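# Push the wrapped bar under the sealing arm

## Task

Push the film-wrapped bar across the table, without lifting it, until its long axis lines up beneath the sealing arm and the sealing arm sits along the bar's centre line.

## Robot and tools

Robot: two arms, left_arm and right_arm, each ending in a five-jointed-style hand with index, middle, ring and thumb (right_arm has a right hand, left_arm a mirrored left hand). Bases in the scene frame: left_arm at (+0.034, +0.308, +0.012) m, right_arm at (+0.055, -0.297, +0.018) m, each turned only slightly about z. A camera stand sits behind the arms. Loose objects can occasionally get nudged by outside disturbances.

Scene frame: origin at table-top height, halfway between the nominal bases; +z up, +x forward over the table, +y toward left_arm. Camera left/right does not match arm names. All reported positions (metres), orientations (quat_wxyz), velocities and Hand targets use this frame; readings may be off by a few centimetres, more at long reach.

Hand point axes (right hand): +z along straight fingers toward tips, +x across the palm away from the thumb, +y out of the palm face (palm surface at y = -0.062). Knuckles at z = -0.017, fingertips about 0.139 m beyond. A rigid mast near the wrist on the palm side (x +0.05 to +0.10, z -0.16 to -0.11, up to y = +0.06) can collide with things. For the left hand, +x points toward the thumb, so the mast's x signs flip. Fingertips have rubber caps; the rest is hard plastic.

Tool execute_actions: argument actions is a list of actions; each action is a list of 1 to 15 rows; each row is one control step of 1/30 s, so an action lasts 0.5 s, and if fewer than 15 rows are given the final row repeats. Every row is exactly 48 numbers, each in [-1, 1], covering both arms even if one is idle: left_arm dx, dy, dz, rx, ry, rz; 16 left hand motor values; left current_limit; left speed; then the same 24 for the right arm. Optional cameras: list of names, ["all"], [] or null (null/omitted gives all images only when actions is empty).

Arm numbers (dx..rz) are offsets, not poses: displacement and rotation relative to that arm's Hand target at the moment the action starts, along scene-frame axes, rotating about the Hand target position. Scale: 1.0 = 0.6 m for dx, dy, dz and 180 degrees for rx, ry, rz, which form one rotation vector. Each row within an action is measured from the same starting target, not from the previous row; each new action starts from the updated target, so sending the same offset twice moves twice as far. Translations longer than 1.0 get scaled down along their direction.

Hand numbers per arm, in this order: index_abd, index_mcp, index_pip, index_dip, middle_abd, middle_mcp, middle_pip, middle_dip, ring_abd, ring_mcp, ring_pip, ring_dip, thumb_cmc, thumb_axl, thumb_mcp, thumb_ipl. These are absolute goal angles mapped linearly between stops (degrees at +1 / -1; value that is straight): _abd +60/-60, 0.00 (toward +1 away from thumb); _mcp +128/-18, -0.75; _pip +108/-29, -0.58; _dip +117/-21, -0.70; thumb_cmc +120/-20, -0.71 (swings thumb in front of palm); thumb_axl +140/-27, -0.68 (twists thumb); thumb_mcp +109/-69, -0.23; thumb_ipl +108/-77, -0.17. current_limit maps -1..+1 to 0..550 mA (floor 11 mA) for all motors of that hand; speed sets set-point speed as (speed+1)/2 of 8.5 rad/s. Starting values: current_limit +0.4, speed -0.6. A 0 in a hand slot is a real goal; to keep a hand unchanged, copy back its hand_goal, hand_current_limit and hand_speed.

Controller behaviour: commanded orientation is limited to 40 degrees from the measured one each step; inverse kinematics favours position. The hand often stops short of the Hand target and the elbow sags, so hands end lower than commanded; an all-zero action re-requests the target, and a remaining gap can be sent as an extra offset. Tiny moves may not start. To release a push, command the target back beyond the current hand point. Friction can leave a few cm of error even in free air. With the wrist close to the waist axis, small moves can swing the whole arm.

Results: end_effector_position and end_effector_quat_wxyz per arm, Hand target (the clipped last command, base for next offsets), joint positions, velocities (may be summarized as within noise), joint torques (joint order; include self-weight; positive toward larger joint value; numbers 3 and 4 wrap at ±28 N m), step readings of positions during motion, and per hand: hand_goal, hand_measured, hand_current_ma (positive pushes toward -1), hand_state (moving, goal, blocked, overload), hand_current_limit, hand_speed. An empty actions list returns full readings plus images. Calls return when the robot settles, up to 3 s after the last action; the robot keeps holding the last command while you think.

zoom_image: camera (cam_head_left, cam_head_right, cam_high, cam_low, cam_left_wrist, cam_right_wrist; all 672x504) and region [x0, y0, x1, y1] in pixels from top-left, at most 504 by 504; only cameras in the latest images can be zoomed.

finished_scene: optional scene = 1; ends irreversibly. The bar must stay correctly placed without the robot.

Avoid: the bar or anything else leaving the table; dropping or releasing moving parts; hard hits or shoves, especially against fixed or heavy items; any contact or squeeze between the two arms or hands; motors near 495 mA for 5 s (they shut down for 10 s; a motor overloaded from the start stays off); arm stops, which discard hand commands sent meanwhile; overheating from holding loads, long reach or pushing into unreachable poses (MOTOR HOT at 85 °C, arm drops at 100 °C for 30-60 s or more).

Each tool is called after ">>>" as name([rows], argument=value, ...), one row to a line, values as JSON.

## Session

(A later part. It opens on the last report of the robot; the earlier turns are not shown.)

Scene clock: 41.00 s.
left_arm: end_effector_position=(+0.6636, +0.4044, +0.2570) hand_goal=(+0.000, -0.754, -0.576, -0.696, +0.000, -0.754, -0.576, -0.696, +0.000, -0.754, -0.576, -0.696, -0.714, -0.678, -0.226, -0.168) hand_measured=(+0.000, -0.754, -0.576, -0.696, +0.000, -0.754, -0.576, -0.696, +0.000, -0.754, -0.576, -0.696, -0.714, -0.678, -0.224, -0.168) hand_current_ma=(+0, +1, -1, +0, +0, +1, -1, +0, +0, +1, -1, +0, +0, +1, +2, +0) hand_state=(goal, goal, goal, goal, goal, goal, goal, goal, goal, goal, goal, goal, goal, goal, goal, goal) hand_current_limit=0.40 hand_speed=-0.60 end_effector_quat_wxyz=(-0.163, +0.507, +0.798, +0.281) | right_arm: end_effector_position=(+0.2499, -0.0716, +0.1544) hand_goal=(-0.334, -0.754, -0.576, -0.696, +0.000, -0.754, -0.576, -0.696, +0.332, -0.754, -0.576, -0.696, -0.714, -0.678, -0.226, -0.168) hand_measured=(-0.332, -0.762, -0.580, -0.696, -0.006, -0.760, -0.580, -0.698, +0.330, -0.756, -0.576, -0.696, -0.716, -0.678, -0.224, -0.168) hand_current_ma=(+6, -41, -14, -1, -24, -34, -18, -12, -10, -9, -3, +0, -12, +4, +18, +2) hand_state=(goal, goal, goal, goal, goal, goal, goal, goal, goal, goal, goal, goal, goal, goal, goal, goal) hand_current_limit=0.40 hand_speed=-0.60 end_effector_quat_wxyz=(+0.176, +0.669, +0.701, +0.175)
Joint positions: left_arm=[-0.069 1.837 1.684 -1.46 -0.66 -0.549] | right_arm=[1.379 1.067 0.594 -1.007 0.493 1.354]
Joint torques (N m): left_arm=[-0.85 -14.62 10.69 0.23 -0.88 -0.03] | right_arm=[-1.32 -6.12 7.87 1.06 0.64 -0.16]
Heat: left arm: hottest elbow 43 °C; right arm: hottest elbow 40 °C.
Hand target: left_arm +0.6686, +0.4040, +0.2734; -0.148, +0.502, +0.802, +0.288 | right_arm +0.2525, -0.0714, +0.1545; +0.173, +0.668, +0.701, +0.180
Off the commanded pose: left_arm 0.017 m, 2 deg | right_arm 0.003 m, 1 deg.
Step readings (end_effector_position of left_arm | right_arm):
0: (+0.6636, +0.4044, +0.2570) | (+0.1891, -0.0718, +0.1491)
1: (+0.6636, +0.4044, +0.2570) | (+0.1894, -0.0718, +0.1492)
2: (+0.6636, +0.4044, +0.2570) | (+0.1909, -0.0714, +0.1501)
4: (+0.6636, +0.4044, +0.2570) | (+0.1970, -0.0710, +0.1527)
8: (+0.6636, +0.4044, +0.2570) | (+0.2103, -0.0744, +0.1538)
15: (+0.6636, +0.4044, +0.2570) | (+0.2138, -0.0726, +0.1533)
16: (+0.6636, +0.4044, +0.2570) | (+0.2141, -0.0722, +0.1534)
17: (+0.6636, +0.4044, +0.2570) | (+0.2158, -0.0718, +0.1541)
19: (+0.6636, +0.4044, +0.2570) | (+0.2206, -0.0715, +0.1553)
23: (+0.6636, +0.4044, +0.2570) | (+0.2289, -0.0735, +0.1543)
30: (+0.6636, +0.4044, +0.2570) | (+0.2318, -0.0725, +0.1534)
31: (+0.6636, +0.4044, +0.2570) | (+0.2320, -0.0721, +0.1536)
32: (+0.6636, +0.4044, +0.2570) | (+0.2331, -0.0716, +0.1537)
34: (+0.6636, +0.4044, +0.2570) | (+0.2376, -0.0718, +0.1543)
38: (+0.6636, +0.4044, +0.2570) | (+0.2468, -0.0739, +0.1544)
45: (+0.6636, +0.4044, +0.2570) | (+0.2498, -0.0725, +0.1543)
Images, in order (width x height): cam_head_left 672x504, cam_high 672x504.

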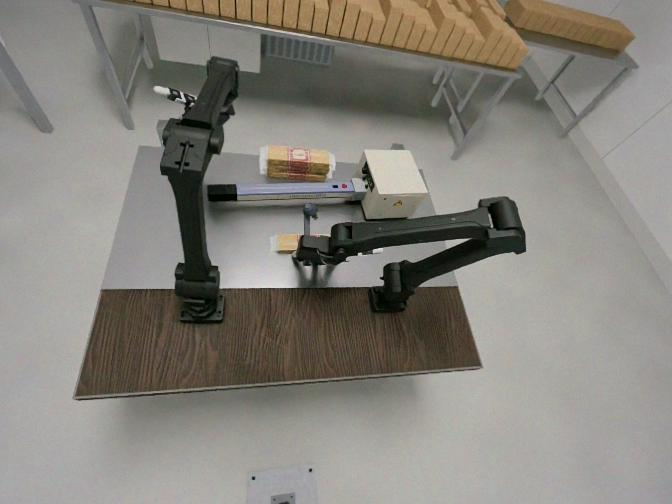

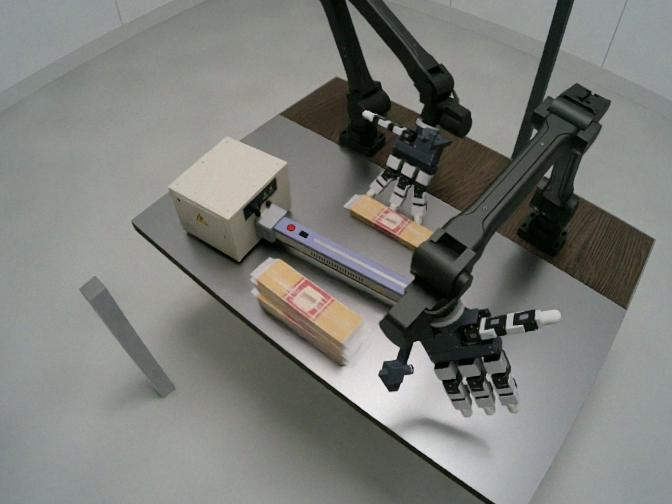

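>>> execute_actions([
  [[0,0,0,0,0,0,0,-0.754,-0.576,-0.696,0,-0.754,-0.576,-0.696,0,-0.754,-0.576,-0.696,-0.714,-0.678,-0.226,-0.168,0.4,-0.6,0.04,0,0,0,0,0.007,-0.333,-0.754,-0.576,-0.696,0,-0.754,-0.576,-0.696,0.333,-0.754,-0.576,-0.696,-0.714,-0.678,-0.226,-0.168,0.4,-0.6]],
  [[0,0,0,0,0,0,0,-0.754,-0.576,-0.696,0,-0.754,-0.576,-0.696,0,-0.754,-0.576,-0.696,-0.714,-0.678,-0.226,-0.168,0.4,-0.6,0.05,0,0,0,0,0.007,-0.333,-0.754,-0.576,-0.696,0,-0.754,-0.576,-0.696,0.333,-0.754,-0.576,-0.696,-0.714,-0.678,-0.226,-0.168,0.4,-0.6]],
  [[0,0,0,0,0,0,0,-0.754,-0.576,-0.696,0,-0.754,-0.576,-0.696,0,-0.754,-0.576,-0.696,-0.714,-0.678,-0.226,-0.168,0.4,-0.6,0.05,0,0,0,0,0.007,-0.333,-0.754,-0.576,-0.696,0,-0.754,-0.576,-0.696,0.333,-0.754,-0.576,-0.696,-0.714,-0.678,-0.226,-0.168,0.4,-0.6]],
  [[0,0,0,0,0,0,0,-0.754,-0.576,-0.696,0,-0.754,-0.576,-0.696,0,-0.754,-0.576,-0.696,-0.714,-0.678,-0.226,-0.168,0.4,-0.6,0.05,0,0,0,0,0,-0.333,-0.754,-0.576,-0.696,0,-0.754,-0.576,-0.696,0.333,-0.754,-0.576,-0.696,-0.714,-0.678,-0.226,-0.168,0.4,-0.6]],
], cameras=["cam_high", "cam_head_left", "cam_head_right", "cam_low"])

>>> zoom_image(camera="cam_high", region=[200, 110, 460, 310])

>>> zoom_image(camera="cam_head_left", region=[190, 140, 430, 300])

>>> zoom_image(camera="cam_head_right", region=[190, 140, 430, 300])

Scene clock: 51.57 s.
left_arm: end_effector_position=(+0.6636, +0.4044, +0.2570) hand_goal=(+0.000, -0.754, -0.576, -0.696, +0.000, -0.754, -0.576, -0.696, +0.000, -0.754, -0.576, -0.696, -0.714, -0.678, -0.226, -0.168) hand_measured=(+0.000, -0.754, -0.576, -0.696, +0.000, -0.754, -0.576, -0.696, +0.000, -0.754, -0.576, -0.696, -0.714, -0.678, -0.224, -0.168) hand_current_ma=(+0, +1, -1, +0, +0, +1, -1, +0, +0, +1, -1, +0, +0, +1, +2, +0) hand_state=(goal, goal, goal, goal, goal, goal, goal, goal, goal, goal, goal, goal, goal, goal, goal, goal) hand_current_limit=0.40 hand_speed=-0.60 end_effector_quat_wxyz=(-0.163, +0.507, +0.798, +0.281) | right_arm: end_effector_position=(+0.3590, -0.0762, +0.1559) hand_goal=(-0.334, -0.754, -0.576, -0.696, +0.000, -0.754, -0.576, -0.696, +0.332, -0.754, -0.576, -0.696, -0.714, -0.678, -0.226, -0.168) hand_measured=(-0.334, -0.760, -0.580, -0.696, -0.004, -0.766, -0.586, -0.702, +0.332, -0.760, -0.580, -0.698, -0.716, -0.678, -0.222, -0.168) hand_current_ma=(+2, -31, -17, -4, -15, -60, -48, -29, +0, -34, -18, -7, -14, +4, +20, +2) hand_state=(goal, goal, goal, goal, goal, goal, goal, goal, goal, goal, goal, goal, goal, goal, goal, goal) hand_current_limit=0.40 hand_speed=-0.60 end_effector_quat_wxyz=(+0.167, +0.645, +0.722, +0.187)
Joint positions: left_arm=[-0.069 1.837 1.684 -1.46 -0.66 -0.549] | right_arm=[0.958 1.087 0.598 -0.747 0.386 0.825]
Joint torques (N m): left_arm=[-0.73 -14.68 10.67 0.24 -0.86 -0.03] | right_arm=[-2.02 -3.37 9.94 1.5 0.35 -0.13]
Heat: left arm: hottest elbow 44 °C; right arm: hottest elbow 41 °C.
Hand target: left_arm +0.6686, +0.4040, +0.2734; -0.148, +0.502, +0.802, +0.288 | right_arm +0.3664, -0.0715, +0.1544; +0.167, +0.645, +0.722, +0.186
Off the commanded pose: left_arm 0.017 m, 2 deg | right_arm 0.009 m, 0 deg.
Step readings (end_effector_position of left_arm | right_arm):
0: (+0.6636, +0.4044, +0.2570) | (+0.2499, -0.0716, +0.1544)
1: (+0.6636, +0.4044, +0.2570) | (+0.2502, -0.0714, +0.1544)
2: (+0.6636, +0.4044, +0.2570) | (+0.2511, -0.0712, +0.1543)
4: (+0.6636, +0.4044, +0.2570) | (+0.2560, -0.0710, +0.1555)
8: (+0.6636, +0.4044, +0.2570) | (+0.2693, -0.0746, +0.1561)
15: (+0.6636, +0.4044, +0.2570) | (+0.2742, -0.0728, +0.1556)
16: (+0.6636, +0.4044, +0.2570) | (+0.2746, -0.0723, +0.1556)
17: (+0.6636, +0.4044, +0.2570) | (+0.2757, -0.0715, +0.1550)
19: (+0.6636, +0.4044, +0.2570) | (+0.2813, -0.0717, +0.1554)
23: (+0.6636, +0.4044, +0.2570) | (+0.2971, -0.0758, +0.1573)
30: (+0.6636, +0.4044, +0.2570) | (+0.3038, -0.0735, +0.1578)
31: (+0.6636, +0.4044, +0.2570) | (+0.3042, -0.0729, +0.1578)
32: (+0.6636, +0.4044, +0.2570) | (+0.3053, -0.0720, +0.1574)
34: (+0.6636, +0.4044, +0.2570) | (+0.3113, -0.0723, +0.1568)
38: (+0.6636, +0.4044, +0.2570) | (+0.3268, -0.0782, +0.1579)
45: (+0.6636, +0.4044, +0.2570) | (+0.3324, -0.0760, +0.1561)
46: (+0.6636, +0.4044, +0.2570) | (+0.3327, -0.0757, +0.1560)
47: (+0.6636, +0.4044, +0.2570) | (+0.3337, -0.0755, +0.1555)
49: (+0.6636, +0.4044, +0.2570) | (+0.3382, -0.0762, +0.1555)
53: (+0.6636, +0.4044, +0.2570) | (+0.3503, -0.0774, +0.1586)
60: (+0.6636, +0.4044, +0.2570) | (+0.3589, -0.0772, +0.1558)
Images, in order (width x height): cam_head_left 672x504, cam_head_right 672x504, cam_high 672x504, cam_low 672x504.

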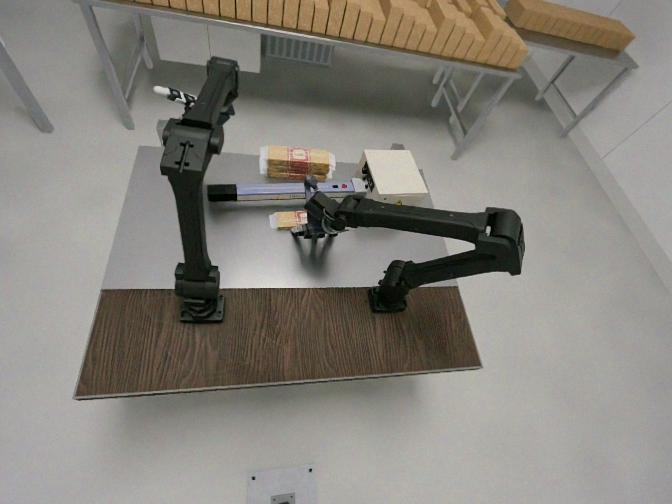

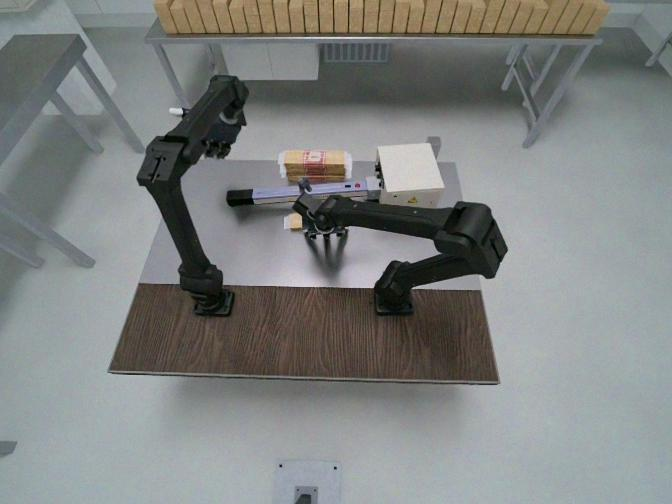

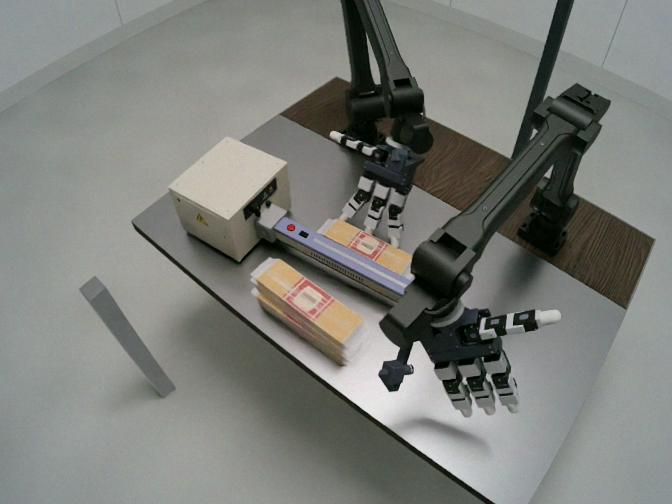

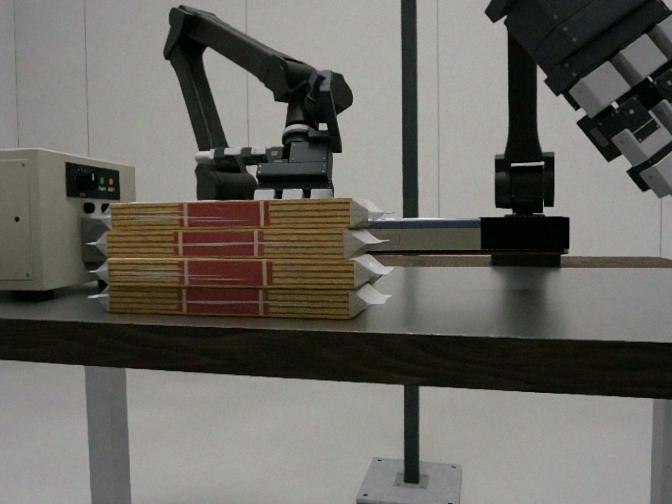

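Scaled by 1.938 from the camera's 672x504 image, which has a finer 960x720 frame.

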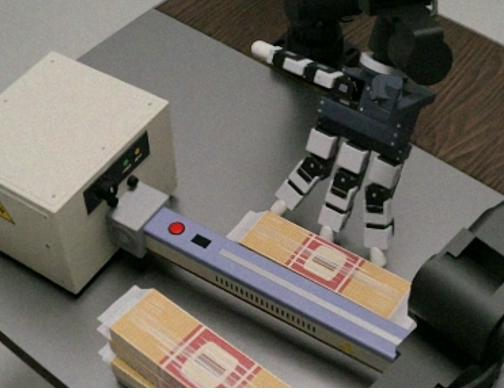

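Scaled by 2.100 from the camera's 672x504 image, which has a finer 960x720 frame.

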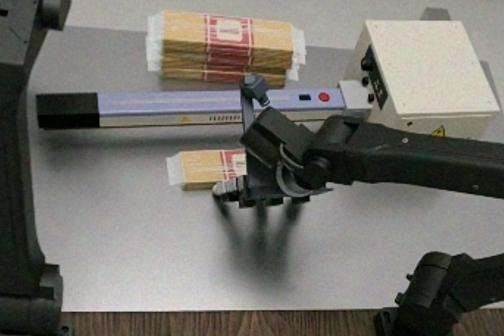

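Scaled by 2.100 from the camera's 672x504 image, which has a finer 960x720 frame.

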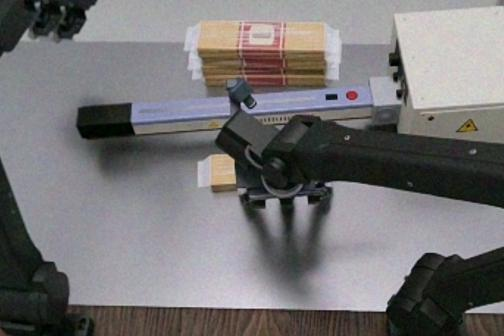

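>>> execute_actions([
  [[0,0,0,0,0,0,0,-0.754,-0.576,-0.696,0,-0.754,-0.576,-0.696,0,-0.754,-0.576,-0.696,-0.714,-0.678,-0.226,-0.168,0.4,-0.6,0.05,0.003,-0.002,0,0,0,-0.333,-0.754,-0.576,-0.696,0,-0.754,-0.576,-0.696,0.333,-0.754,-0.576,-0.696,-0.714,-0.678,-0.226,-0.168,0.4,-0.6]],
  [[0,0,0,0,0,0,0,-0.754,-0.576,-0.696,0,-0.754,-0.576,-0.696,0,-0.754,-0.576,-0.696,-0.714,-0.678,-0.226,-0.168,0.4,-0.6,0.05,0.003,0,0,0,0,-0.333,-0.754,-0.576,-0.696,0,-0.754,-0.576,-0.696,0.333,-0.754,-0.576,-0.696,-0.714,-0.678,-0.226,-0.168,0.4,-0.6]],
], cameras=["cam_high", "cam_head_left", "cam_head_right", "cam_low"])

>>> zoom_image(camera="cam_high", region=[240, 170, 440, 320])

>>> zoom_image(camera="cam_head_left", region=[200, 150, 400, 270])

>>> zoom_image(camera="cam_head_right", region=[200, 150, 400, 270])

Scene clock: 57.43 s.
left_arm: end_effector_position=(+0.6636, +0.4044, +0.2570) hand_goal=(+0.000, -0.754, -0.576, -0.696, +0.000, -0.754, -0.576, -0.696, +0.000, -0.754, -0.576, -0.696, -0.714, -0.678, -0.226, -0.168) hand_measured=(+0.000, -0.754, -0.576, -0.696, +0.000, -0.754, -0.576, -0.696, +0.000, -0.754, -0.576, -0.696, -0.714, -0.678, -0.224, -0.168) hand_current_ma=(+0, +1, -1, +0, +0, +1, -1, +0, +0, +1, -1, +0, +0, +1, +2, +0) hand_state=(goal, goal, goal, goal, goal, goal, goal, goal, goal, goal, goal, goal, goal, goal, goal, goal) hand_current_limit=0.40 hand_speed=-0.60 end_effector_quat_wxyz=(-0.163, +0.507, +0.798, +0.281) | right_arm: end_effector_position=(+0.4155, -0.0690, +0.1694) hand_goal=(-0.334, -0.754, -0.576, -0.696, +0.000, -0.754, -0.576, -0.696, +0.332, -0.754, -0.576, -0.696, -0.714, -0.678, -0.226, -0.168) hand_measured=(-0.334, -0.762, -0.580, -0.696, -0.038, -0.996, -0.732, -0.740, +0.332, -0.762, -0.580, -0.698, -0.716, -0.678, -0.222, -0.168) hand_current_ma=(+1, -39, -17, -4, -163, -385, -385, -216, -1, -44, -21, -9, -14, +4, +20, +2) hand_state=(goal, goal, goal, goal, blocked, blocked, blocked, blocked, goal, goal, goal, goal, goal, goal, goal, goal) hand_current_limit=0.40 hand_speed=-0.60 end_effector_quat_wxyz=(+0.165, +0.641, +0.723, +0.198)
Joint positions: left_arm=[-0.069 1.837 1.684 -1.46 -0.66 -0.549] | right_arm=[0.811 1.168 0.683 -0.673 0.329 0.668]
Joint torques (N m): left_arm=[-0.56 -14.62 10.66 0.25 -0.86 -0.02] | right_arm=[-2.78 -3.31 9.24 2.3 0.29 -0.13]
Heat: left arm: hottest elbow 45 °C; right arm: hottest elbow 41 °C.
Hand target: left_arm +0.6686, +0.4040, +0.2734; -0.148, +0.502, +0.802, +0.288 | right_arm +0.4265, -0.0679, +0.1533; +0.167, +0.645, +0.722, +0.186
Off the commanded pose: left_arm 0.017 m, 2 deg | right_arm 0.019 m, 2 deg.
Step readings (end_effector_position of left_arm | right_arm):
0: (+0.6636, +0.4044, +0.2570) | (+0.3590, -0.0761, +0.1559)
1: (+0.6636, +0.4044, +0.2570) | (+0.3591, -0.0761, +0.1559)
2: (+0.6636, +0.4044, +0.2570) | (+0.3599, -0.0759, +0.1554)
4: (+0.6636, +0.4044, +0.2570) | (+0.3642, -0.0756, +0.1568)
8: (+0.6636, +0.4044, +0.2570) | (+0.3764, -0.0758, +0.1610)
15: (+0.6636, +0.4044, +0.2570) | (+0.3825, -0.0729, +0.1636)
16: (+0.6636, +0.4044, +0.2570) | (+0.3827, -0.0725, +0.1636)
17: (+0.6636, +0.4044, +0.2570) | (+0.3839, -0.0721, +0.1635)
19: (+0.6636, +0.4044, +0.2570) | (+0.3896, -0.0717, +0.1646)
23: (+0.6636, +0.4044, +0.2570) | (+0.4078, -0.0722, +0.1687)
30: (+0.6636, +0.4044, +0.2570) | (+0.4151, -0.0698, +0.1692)
Images, in order (width x height): cam_head_left 672x504, cam_head_right 672x504, cam_high 672x504, cam_low 672x504.

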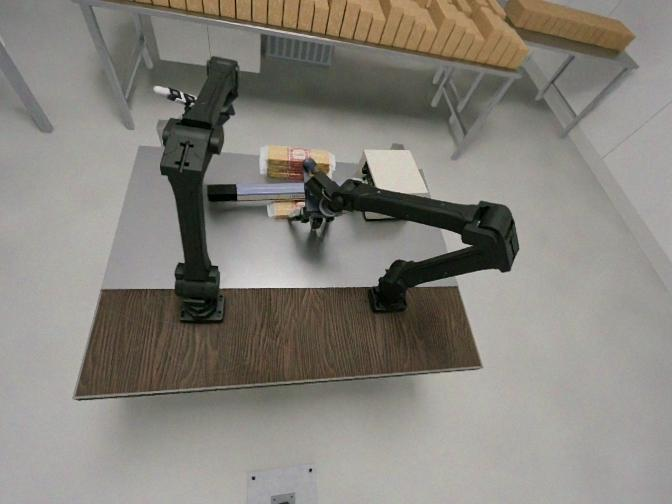

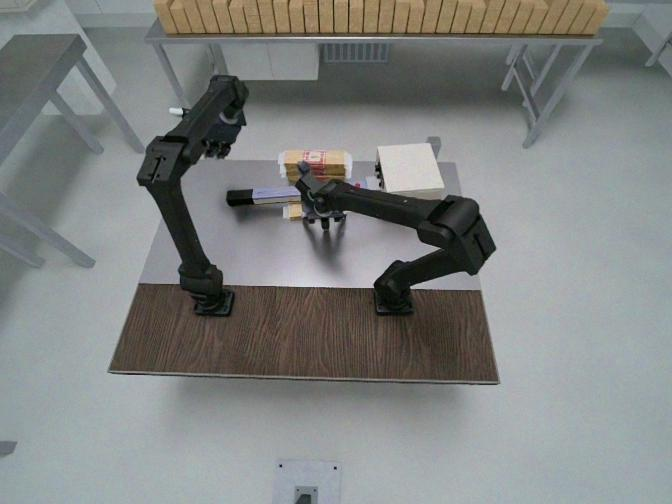

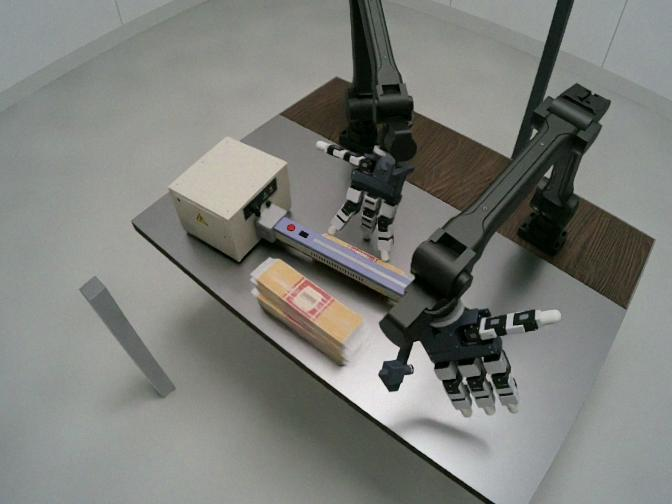

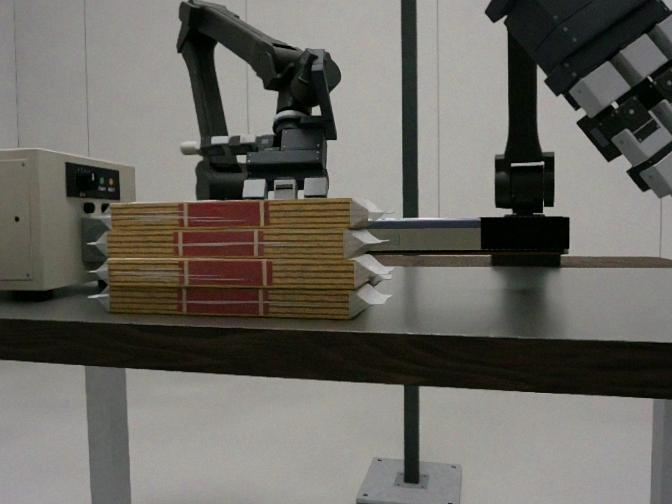

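Scaled by 2.520 from the camera's 672x504 image, which has a finer 960x720 frame.

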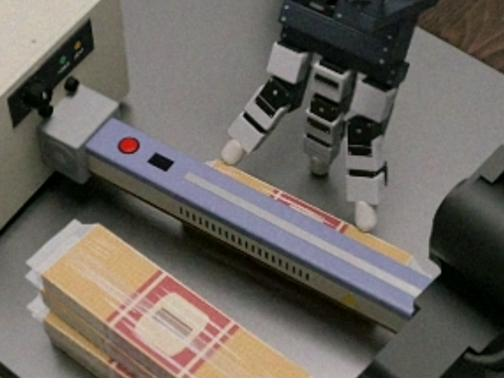

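Scaled by 2.520 from the camera's 672x504 image, which has a finer 960x720 frame.

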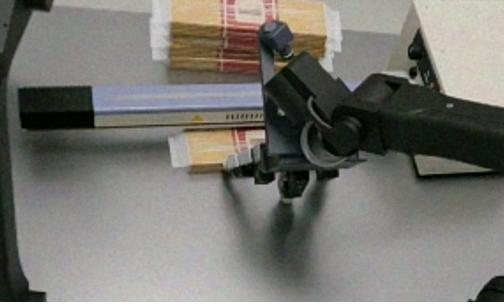

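Scaled by 2.520 from the camera's 672x504 image, which has a finer 960x720 frame.

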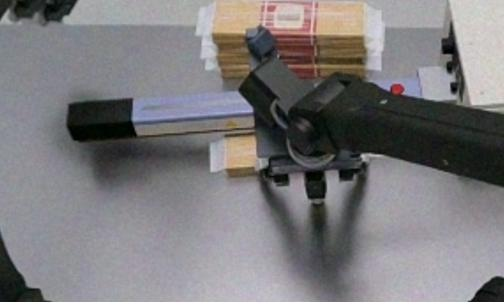

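>>> execute_actions([
  [[0,0,0,0,0,0,0,-0.754,-0.576,-0.696,0,-0.754,-0.576,-0.696,0,-0.754,-0.576,-0.696,-0.714,-0.678,-0.226,-0.168,0.4,-0.6,-0.06,0,0.02,0,0,0,-0.333,-0.754,-0.576,-0.696,0,-0.8,-0.6,-0.696,0.333,-0.754,-0.576,-0.696,-0.714,-0.678,-0.226,-0.168,0.4,-0.6]],
  [[0,0,0,0,0,0,0,-0.754,-0.576,-0.696,0,-0.754,-0.576,-0.696,0,-0.754,-0.576,-0.696,-0.714,-0.678,-0.226,-0.168,0.4,-0.6,0,0,-0.008,0,0,0,-0.17,-0.754,-0.576,-0.696,0,-0.754,-0.576,-0.696,0.17,-0.754,-0.576,-0.696,-0.714,-0.678,-0.226,-0.168,0.4,-0.6]],
], cameras=["cam_high", "cam_head_left", "cam_head_right"])

>>> zoom_image(camera="cam_high", region=[240, 150, 440, 300])

>>> zoom_image(camera="cam_head_right", region=[200, 150, 400, 270])

Scene clock: 62.73 s.
left_arm: end_effector_position=(+0.6636, +0.4044, +0.2570) hand_goal=(+0.000, -0.754, -0.576, -0.696, +0.000, -0.754, -0.576, -0.696, +0.000, -0.754, -0.576, -0.696, -0.714, -0.678, -0.226, -0.168) hand_measured=(+0.000, -0.754, -0.576, -0.696, +0.000, -0.754, -0.576, -0.696, +0.000, -0.754, -0.576, -0.696, -0.714, -0.678, -0.224, -0.168) hand_current_ma=(+0, +1, -1, +0, +0, +1, -1, +0, +0, +1, -1, +0, +0, +1, +2, +0) hand_state=(goal, goal, goal, goal, goal, goal, goal, goal, goal, goal, goal, goal, goal, goal, goal, goal) hand_current_limit=0.40 hand_speed=-0.60 end_effector_quat_wxyz=(-0.163, +0.507, +0.798, +0.281) | right_arm: end_effector_position=(+0.3929, -0.0680, +0.1625) hand_goal=(-0.170, -0.754, -0.576, -0.696, +0.000, -0.754, -0.576, -0.696, +0.170, -0.754, -0.576, -0.696, -0.714, -0.678, -0.226, -0.168) hand_measured=(-0.172, -0.762, -0.580, -0.696, -0.004, -0.762, -0.580, -0.698, +0.172, -0.762, -0.580, -0.698, -0.718, -0.678, -0.222, -0.168) hand_current_ma=(-8, -38, -17, -4, -13, -37, -20, -12, +8, -38, -19, -9, -14, +4, +20, +2) hand_state=(goal, goal, goal, goal, goal, goal, goal, goal, goal, goal, goal, goal, goal, goal, goal, goal) hand_current_limit=0.40 hand_speed=-0.60 end_effector_quat_wxyz=(+0.167, +0.643, +0.724, +0.185)
Joint positions: left_arm=[-0.069 1.837 1.684 -1.46 -0.66 -0.549] | right_arm=[0.876 1.154 0.662 -0.716 0.359 0.737]
Joint torques (N m): left_arm=[-0.73 -14.68 10.7 0.27 -0.86 -0.03] | right_arm=[0.26 -7.41 8.23 1.4 0.5 0.11]
Heat: left arm: hottest elbow 45 °C; right arm: hottest elbow 41 °C.
Hand target: left_arm +0.6686, +0.4040, +0.2734; -0.148, +0.502, +0.802, +0.288 | right_arm +0.3904, -0.0678, +0.1605; +0.167, +0.645, +0.722, +0.186
Off the commanded pose: left_arm 0.017 m, 2 deg | right_arm 0.003 m, 0 deg.
Step readings (end_effector_position of left_arm | right_arm):
0: (+0.6636, +0.4044, +0.2570) | (+0.4155, -0.0689, +0.1694)
1: (+0.6636, +0.4044, +0.2570) | (+0.4156, -0.0690, +0.1695)
2: (+0.6636, +0.4044, +0.2570) | (+0.4153, -0.0688, +0.1700)
4: (+0.6636, +0.4044, +0.2570) | (+0.4122, -0.0674, +0.1719)
8: (+0.6636, +0.4044, +0.2570) | (+0.4009, -0.0643, +0.1703)
15: (+0.6636, +0.4044, +0.2570) | (+0.3949, -0.0651, +0.1663)
16: (+0.6636, +0.4044, +0.2570) | (+0.3949, -0.0653, +0.1662)
17: (+0.6636, +0.4044, +0.2570) | (+0.3948, -0.0654, +0.1662)
19: (+0.6636, +0.4044, +0.2570) | (+0.3946, -0.0660, +0.1657)
23: (+0.6636, +0.4044, +0.2570) | (+0.3935, -0.0674, +0.1636)
30: (+0.6636, +0.4044, +0.2570) | (+0.3929, -0.0680, +0.1625)
Images, in order (width x height): cam_head_left 672x504, cam_head_right 672x504, cam_high 672x504.

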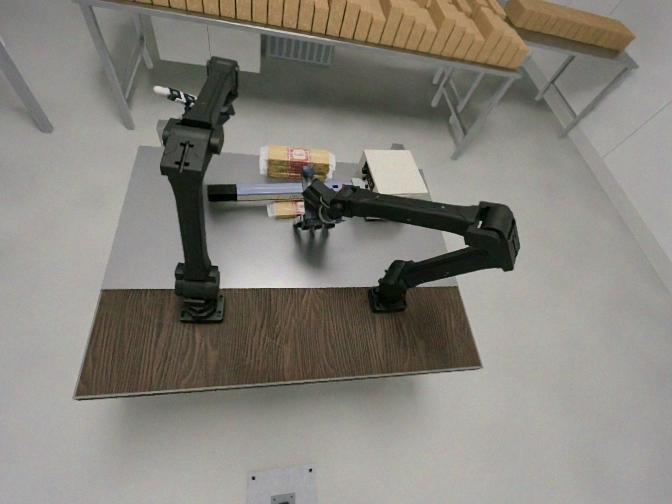

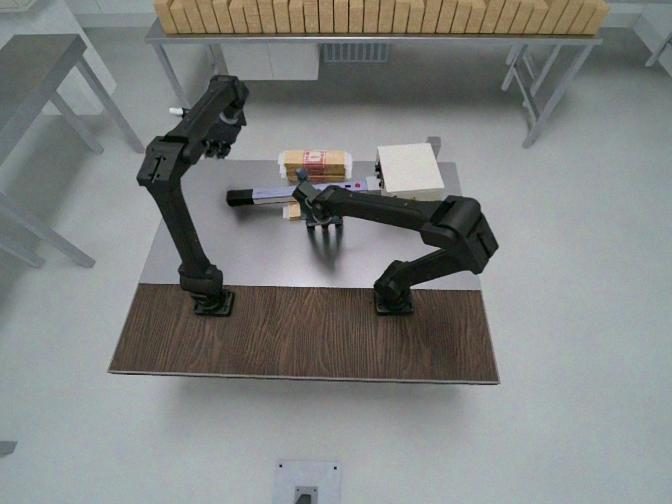

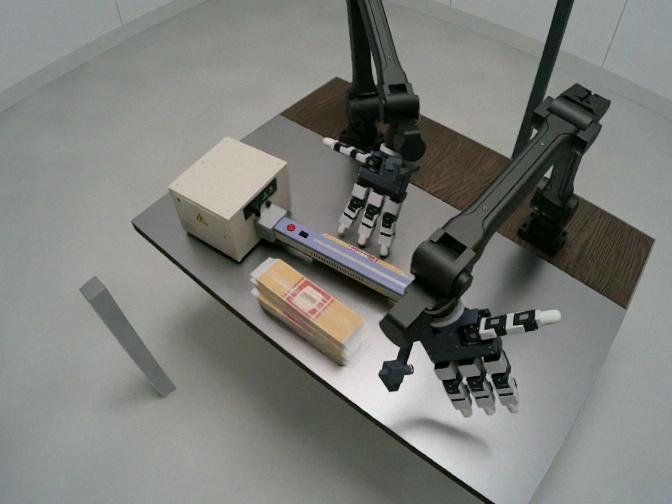

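Scaled by 2.520 from the camera's 672x504 image, which has a finer 960x720 frame.

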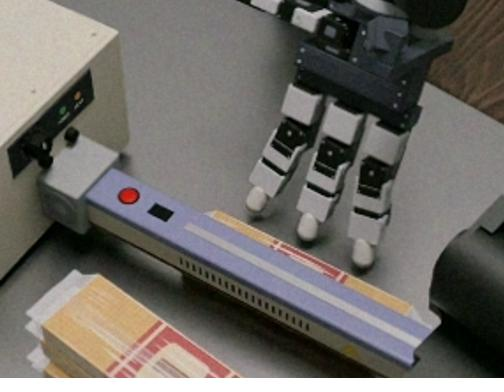

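Scaled by 2.520 from the camera's 672x504 image, which has a finer 960x720 frame.

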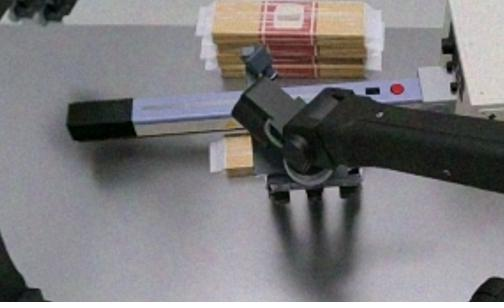

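>>> execute_actions([
  [[0,0,0,0,0,0,0,-0.754,-0.576,-0.696,0,-0.754,-0.576,-0.696,0,-0.754,-0.576,-0.696,-0.714,-0.678,-0.226,-0.168,0.4,-0.6,0.035,0,0,0,0,0,-0.17,-0.754,-0.576,-0.696,0,-0.754,-0.576,-0.696,0.17,-0.754,-0.576,-0.696,-0.714,-0.678,-0.226,-0.168,0.4,-0.6]],
  [[0,0,0,0,0,0,0,-0.754,-0.576,-0.696,0,-0.754,-0.576,-0.696,0,-0.754,-0.576,-0.696,-0.714,-0.678,-0.226,-0.168,0.4,-0.6,0.04,0,0,0,0,0,-0.17,-0.754,-0.576,-0.696,0,-0.754,-0.576,-0.696,0.17,-0.754,-0.576,-0.696,-0.714,-0.678,-0.226,-0.168,0.4,-0.6]],
], cameras=["cam_high", "cam_head_left", "cam_head_right"])

>>> zoom_image(camera="cam_high", region=[240, 150, 440, 300])

>>> zoom_image(camera="cam_head_left", region=[240, 170, 360, 240])

Scene clock: 65.77 s.
left_arm: end_effector_position=(+0.6636, +0.4044, +0.2570) hand_goal=(+0.000, -0.754, -0.576, -0.696, +0.000, -0.754, -0.576, -0.696, +0.000, -0.754, -0.576, -0.696, -0.714, -0.678, -0.226, -0.168) hand_measured=(+0.000, -0.754, -0.576, -0.696, +0.000, -0.754, -0.576, -0.696, +0.000, -0.754, -0.576, -0.696, -0.714, -0.678, -0.224, -0.168) hand_current_ma=(+0, +1, -1, +0, +0, +1, -1, +0, +0, +1, -1, +0, +0, +1, +2, +0) hand_state=(goal, goal, goal, goal, goal, goal, goal, goal, goal, goal, goal, goal, goal, goal, goal, goal) hand_current_limit=0.40 hand_speed=-0.60 end_effector_quat_wxyz=(-0.163, +0.507, +0.798, +0.281) | right_arm: end_effector_position=(+0.4227, -0.0749, +0.1571) hand_goal=(-0.170, -0.754, -0.576, -0.696, +0.000, -0.754, -0.576, -0.696, +0.170, -0.754, -0.576, -0.696, -0.714, -0.678, -0.226, -0.168) hand_measured=(-0.172, -0.760, -0.580, -0.696, -0.002, -0.764, -0.584, -0.700, +0.170, -0.764, -0.580, -0.698, -0.718, -0.678, -0.222, -0.168) hand_current_ma=(-6, -32, -16, -4, -6, -48, -33, -22, +3, -46, -21, -11, -16, +4, +22, +2) hand_state=(goal, goal, goal, goal, goal, goal, goal, goal, goal, goal, goal, goal, goal, goal, goal, goal) hand_current_limit=0.40 hand_speed=-0.60 end_effector_quat_wxyz=(+0.166, +0.645, +0.724, +0.181)
Joint positions: left_arm=[-0.069 1.837 1.684 -1.46 -0.66 -0.549] | right_arm=[0.784 1.203 0.686 -0.67 0.322 0.653]
Joint torques (N m): left_arm=[-0.73 -14.8 10.69 0.27 -0.87 -0.04] | right_arm=[-1.67 -5.48 10.97 1.68 0.28 -0.14]
Heat: left arm: hottest elbow 45 °C; right arm: hottest elbow 41 °C.
Hand target: left_arm +0.6686, +0.4040, +0.2734; -0.148, +0.502, +0.802, +0.288 | right_arm +0.4354, -0.0679, +0.1604; +0.167, +0.645, +0.722, +0.186
Off the commanded pose: left_arm 0.017 m, 2 deg | right_arm 0.015 m, 1 deg.
Step readings (end_effector_position of left_arm | right_arm):
0: (+0.6636, +0.4044, +0.2570) | (+0.3929, -0.0681, +0.1625)
1: (+0.6636, +0.4044, +0.2570) | (+0.3929, -0.0681, +0.1625)
2: (+0.6636, +0.4044, +0.2570) | (+0.3931, -0.0683, +0.1624)
4: (+0.6636, +0.4044, +0.2570) | (+0.3944, -0.0688, +0.1616)
8: (+0.6636, +0.4044, +0.2570) | (+0.4009, -0.0742, +0.1579)
15: (+0.6636, +0.4044, +0.2570) | (+0.4031, -0.0743, +0.1569)
16: (+0.6636, +0.4044, +0.2570) | (+0.4030, -0.0741, +0.1568)
17: (+0.6636, +0.4044, +0.2570) | (+0.4037, -0.0743, +0.1563)
19: (+0.6636, +0.4044, +0.2570) | (+0.4067, -0.0743, +0.1572)
23: (+0.6636, +0.4044, +0.2570) | (+0.4175, -0.0776, +0.1564)
30: (+0.6636, +0.4044, +0.2570) | (+0.4226, -0.0751, +0.1571)
Images, in order (width x height): cam_head_left 672x504, cam_head_right 672x504, cam_high 672x504.

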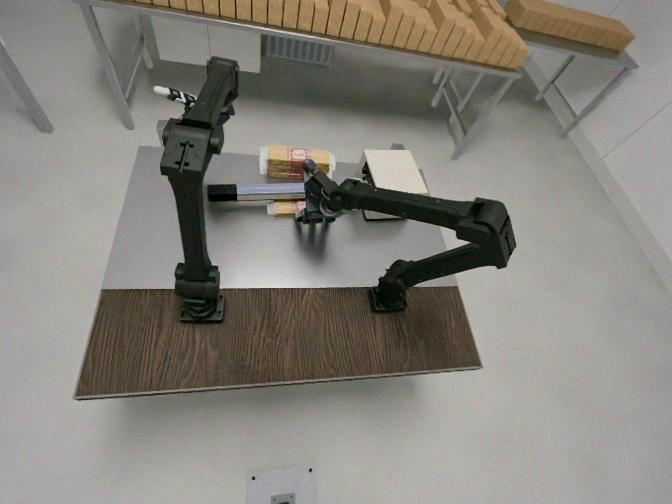

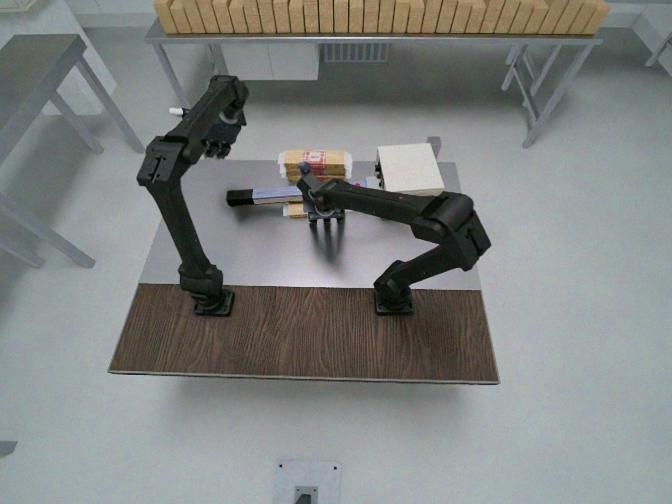

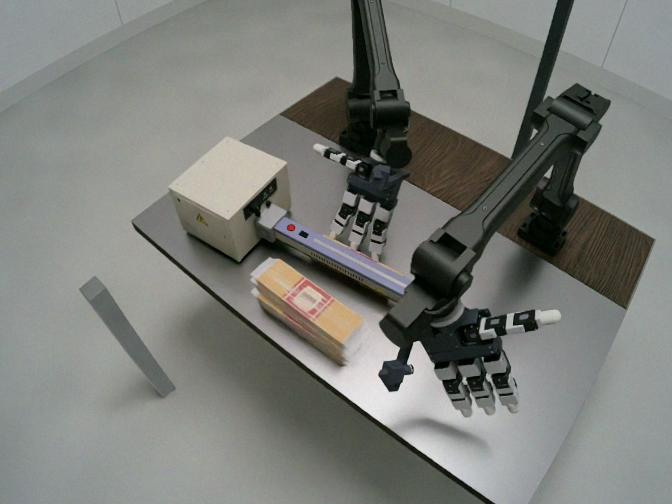

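Scaled by 2.520 from the camera's 672x504 image, which has a finer 960x720 frame.

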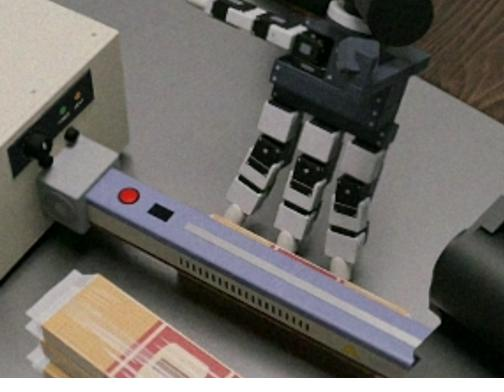

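Scaled by 4.200 from the camera's 672x504 image, which has a finer 960x720 frame.

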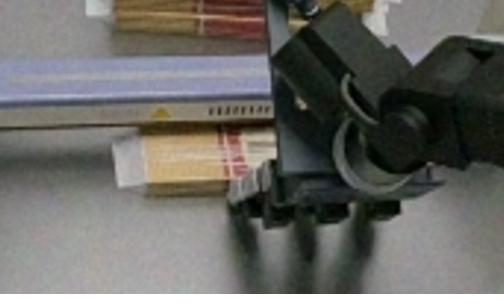

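>>> execute_actions([
  [[0,0,0,0,0,0,0,-0.754,-0.576,-0.696,0,-0.754,-0.576,-0.696,0,-0.754,-0.576,-0.696,-0.714,-0.678,-0.226,-0.168,0.4,-0.6,0.04,0.004,0.005,0,0,0,-0.17,-0.754,-0.576,-0.696,0,-0.754,-0.576,-0.696,0.17,-0.754,-0.576,-0.696,-0.714,-0.678,-0.226,-0.168,0.4,-0.6]],
], cameras=["cam_high", "cam_head_left", "cam_head_right"])

>>> zoom_image(camera="cam_high", region=[260, 190, 440, 310])

>>> zoom_image(camera="cam_head_left", region=[240, 170, 360, 240])

>>> zoom_image(camera="cam_head_right", region=[240, 170, 360, 240])

Scene clock: 69.43 s.
left_arm: end_effector_position=(+0.6636, +0.4044, +0.2570) hand_goal=(+0.000, -0.754, -0.576, -0.696, +0.000, -0.754, -0.576, -0.696, +0.000, -0.754, -0.576, -0.696, -0.714, -0.678, -0.226, -0.168) hand_measured=(+0.000, -0.754, -0.576, -0.696, +0.000, -0.754, -0.576, -0.696, +0.000, -0.754, -0.576, -0.696, -0.714, -0.678, -0.224, -0.168) hand_current_ma=(+0, +1, -1, +0, +0, +1, -1, +0, +0, +1, -1, +0, +0, +1, +2, +0) hand_state=(goal, goal, goal, goal, goal, goal, goal, goal, goal, goal, goal, goal, goal, goal, goal, goal) hand_current_limit=0.40 hand_speed=-0.60 end_effector_quat_wxyz=(-0.163, +0.507, +0.798, +0.281) | right_arm: end_effector_position=(+0.4460, -0.0731, +0.1578) hand_goal=(-0.170, -0.754, -0.576, -0.696, +0.000, -0.754, -0.576, -0.696, +0.170, -0.754, -0.576, -0.696, -0.714, -0.678, -0.226, -0.168) hand_measured=(-0.172, -0.760, -0.580, -0.698, +0.000, -0.762, -0.582, -0.700, +0.172, -0.762, -0.580, -0.698, -0.718, -0.678, -0.222, -0.168) hand_current_ma=(-5, -33, -17, -5, -4, -36, -24, -16, +6, -41, -20, -12, -16, +4, +23, +2) hand_state=(goal, goal, goal, goal, goal, goal, goal, goal, goal, goal, goal, goal, goal, goal, goal, goal) hand_current_limit=0.40 hand_speed=-0.60 end_effector_quat_wxyz=(+0.165, +0.646, +0.724, +0.179)
Joint positions: left_arm=[-0.069 1.837 1.684 -1.46 -0.66 -0.549] | right_arm=[0.735 1.252 0.729 -0.654 0.303 0.606]
Joint torques (N m): left_arm=[-0.79 -14.86 10.7 0.24 -0.86 -0.03] | right_arm=[-1.67 -5.71 11.19 1.68 0.28 -0.11]
Heat: left arm: hottest elbow 45 °C; right arm: hottest elbow 42 °C.
Hand target: left_arm +0.6686, +0.4040, +0.2734; -0.148, +0.502, +0.802, +0.288 | right_arm +0.4595, -0.0655, +0.1635; +0.167, +0.645, +0.722, +0.186
Off the commanded pose: left_arm 0.017 m, 2 deg | right_arm 0.016 m, 1 deg.
Step readings (end_effector_position of left_arm | right_arm):
0: (+0.6636, +0.4044, +0.2570) | (+0.4227, -0.0749, +0.1571)
1: (+0.6636, +0.4044, +0.2570) | (+0.4229, -0.0747, +0.1574)
2: (+0.6636, +0.4044, +0.2570) | (+0.4236, -0.0744, +0.1574)
4: (+0.6636, +0.4044, +0.2570) | (+0.4277, -0.0738, +0.1587)
8: (+0.6636, +0.4044, +0.2570) | (+0.4393, -0.0746, +0.1589)
15: (+0.6636, +0.4044, +0.2570) | (+0.4460, -0.0734, +0.1578)
Images, in order (width x height): cam_head_left 672x504, cam_head_right 672x504, cam_high 672x504.

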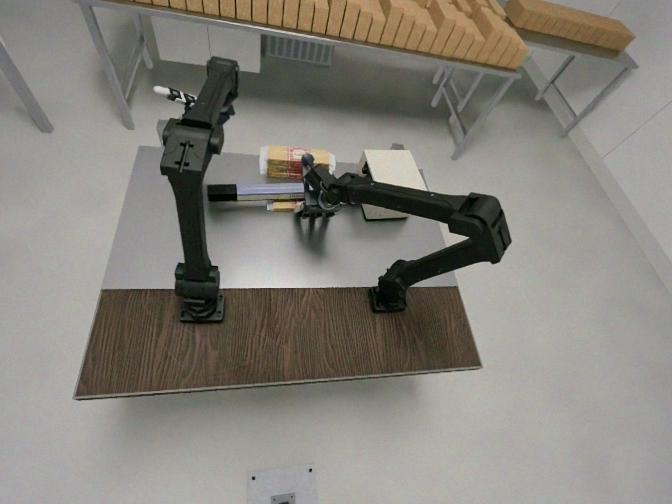

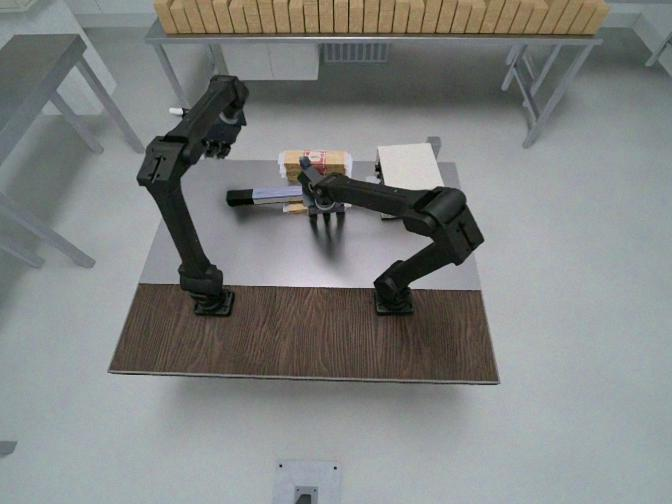

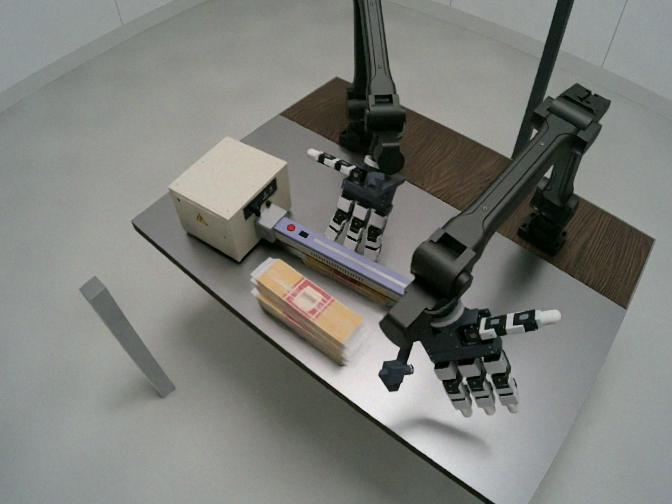

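Scaled by 2.800 from the camera's 672x504 image, which has a finer 960x720 frame.

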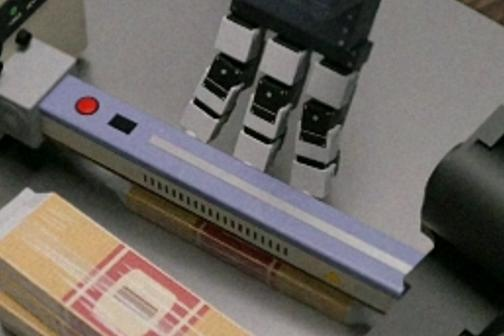

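Scaled by 4.200 from the camera's 672x504 image, which has a finer 960x720 frame.

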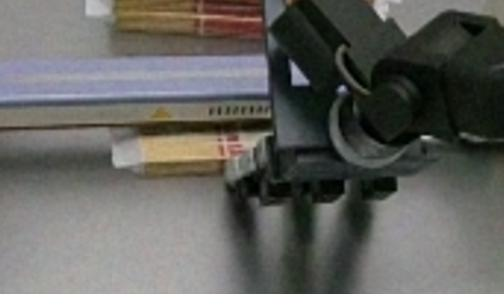

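Scaled by 4.200 from the camera's 672x504 image, which has a finer 960x720 frame.

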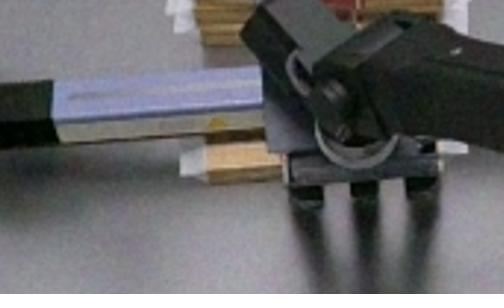

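>>> zoom_image(camera="cam_high", region=[295, 240, 405, 310])

>>> zoom_image(camera="cam_head_left", region=[255, 190, 315, 225])

Scaled by 4.582 from the camera's 672x504 image, which has a finer 960x720 frame.

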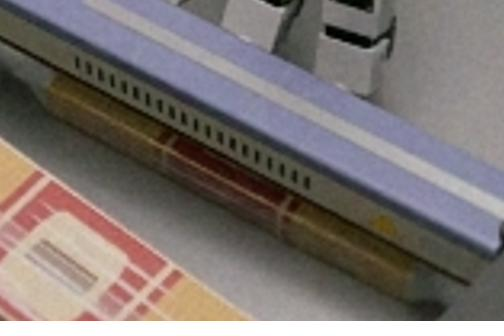

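Scaled by 8.400 from the camera's 672x504 image, which has a finer 960x720 frame.

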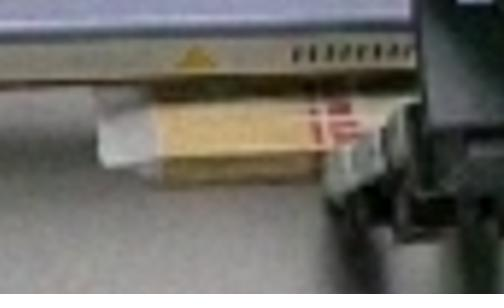

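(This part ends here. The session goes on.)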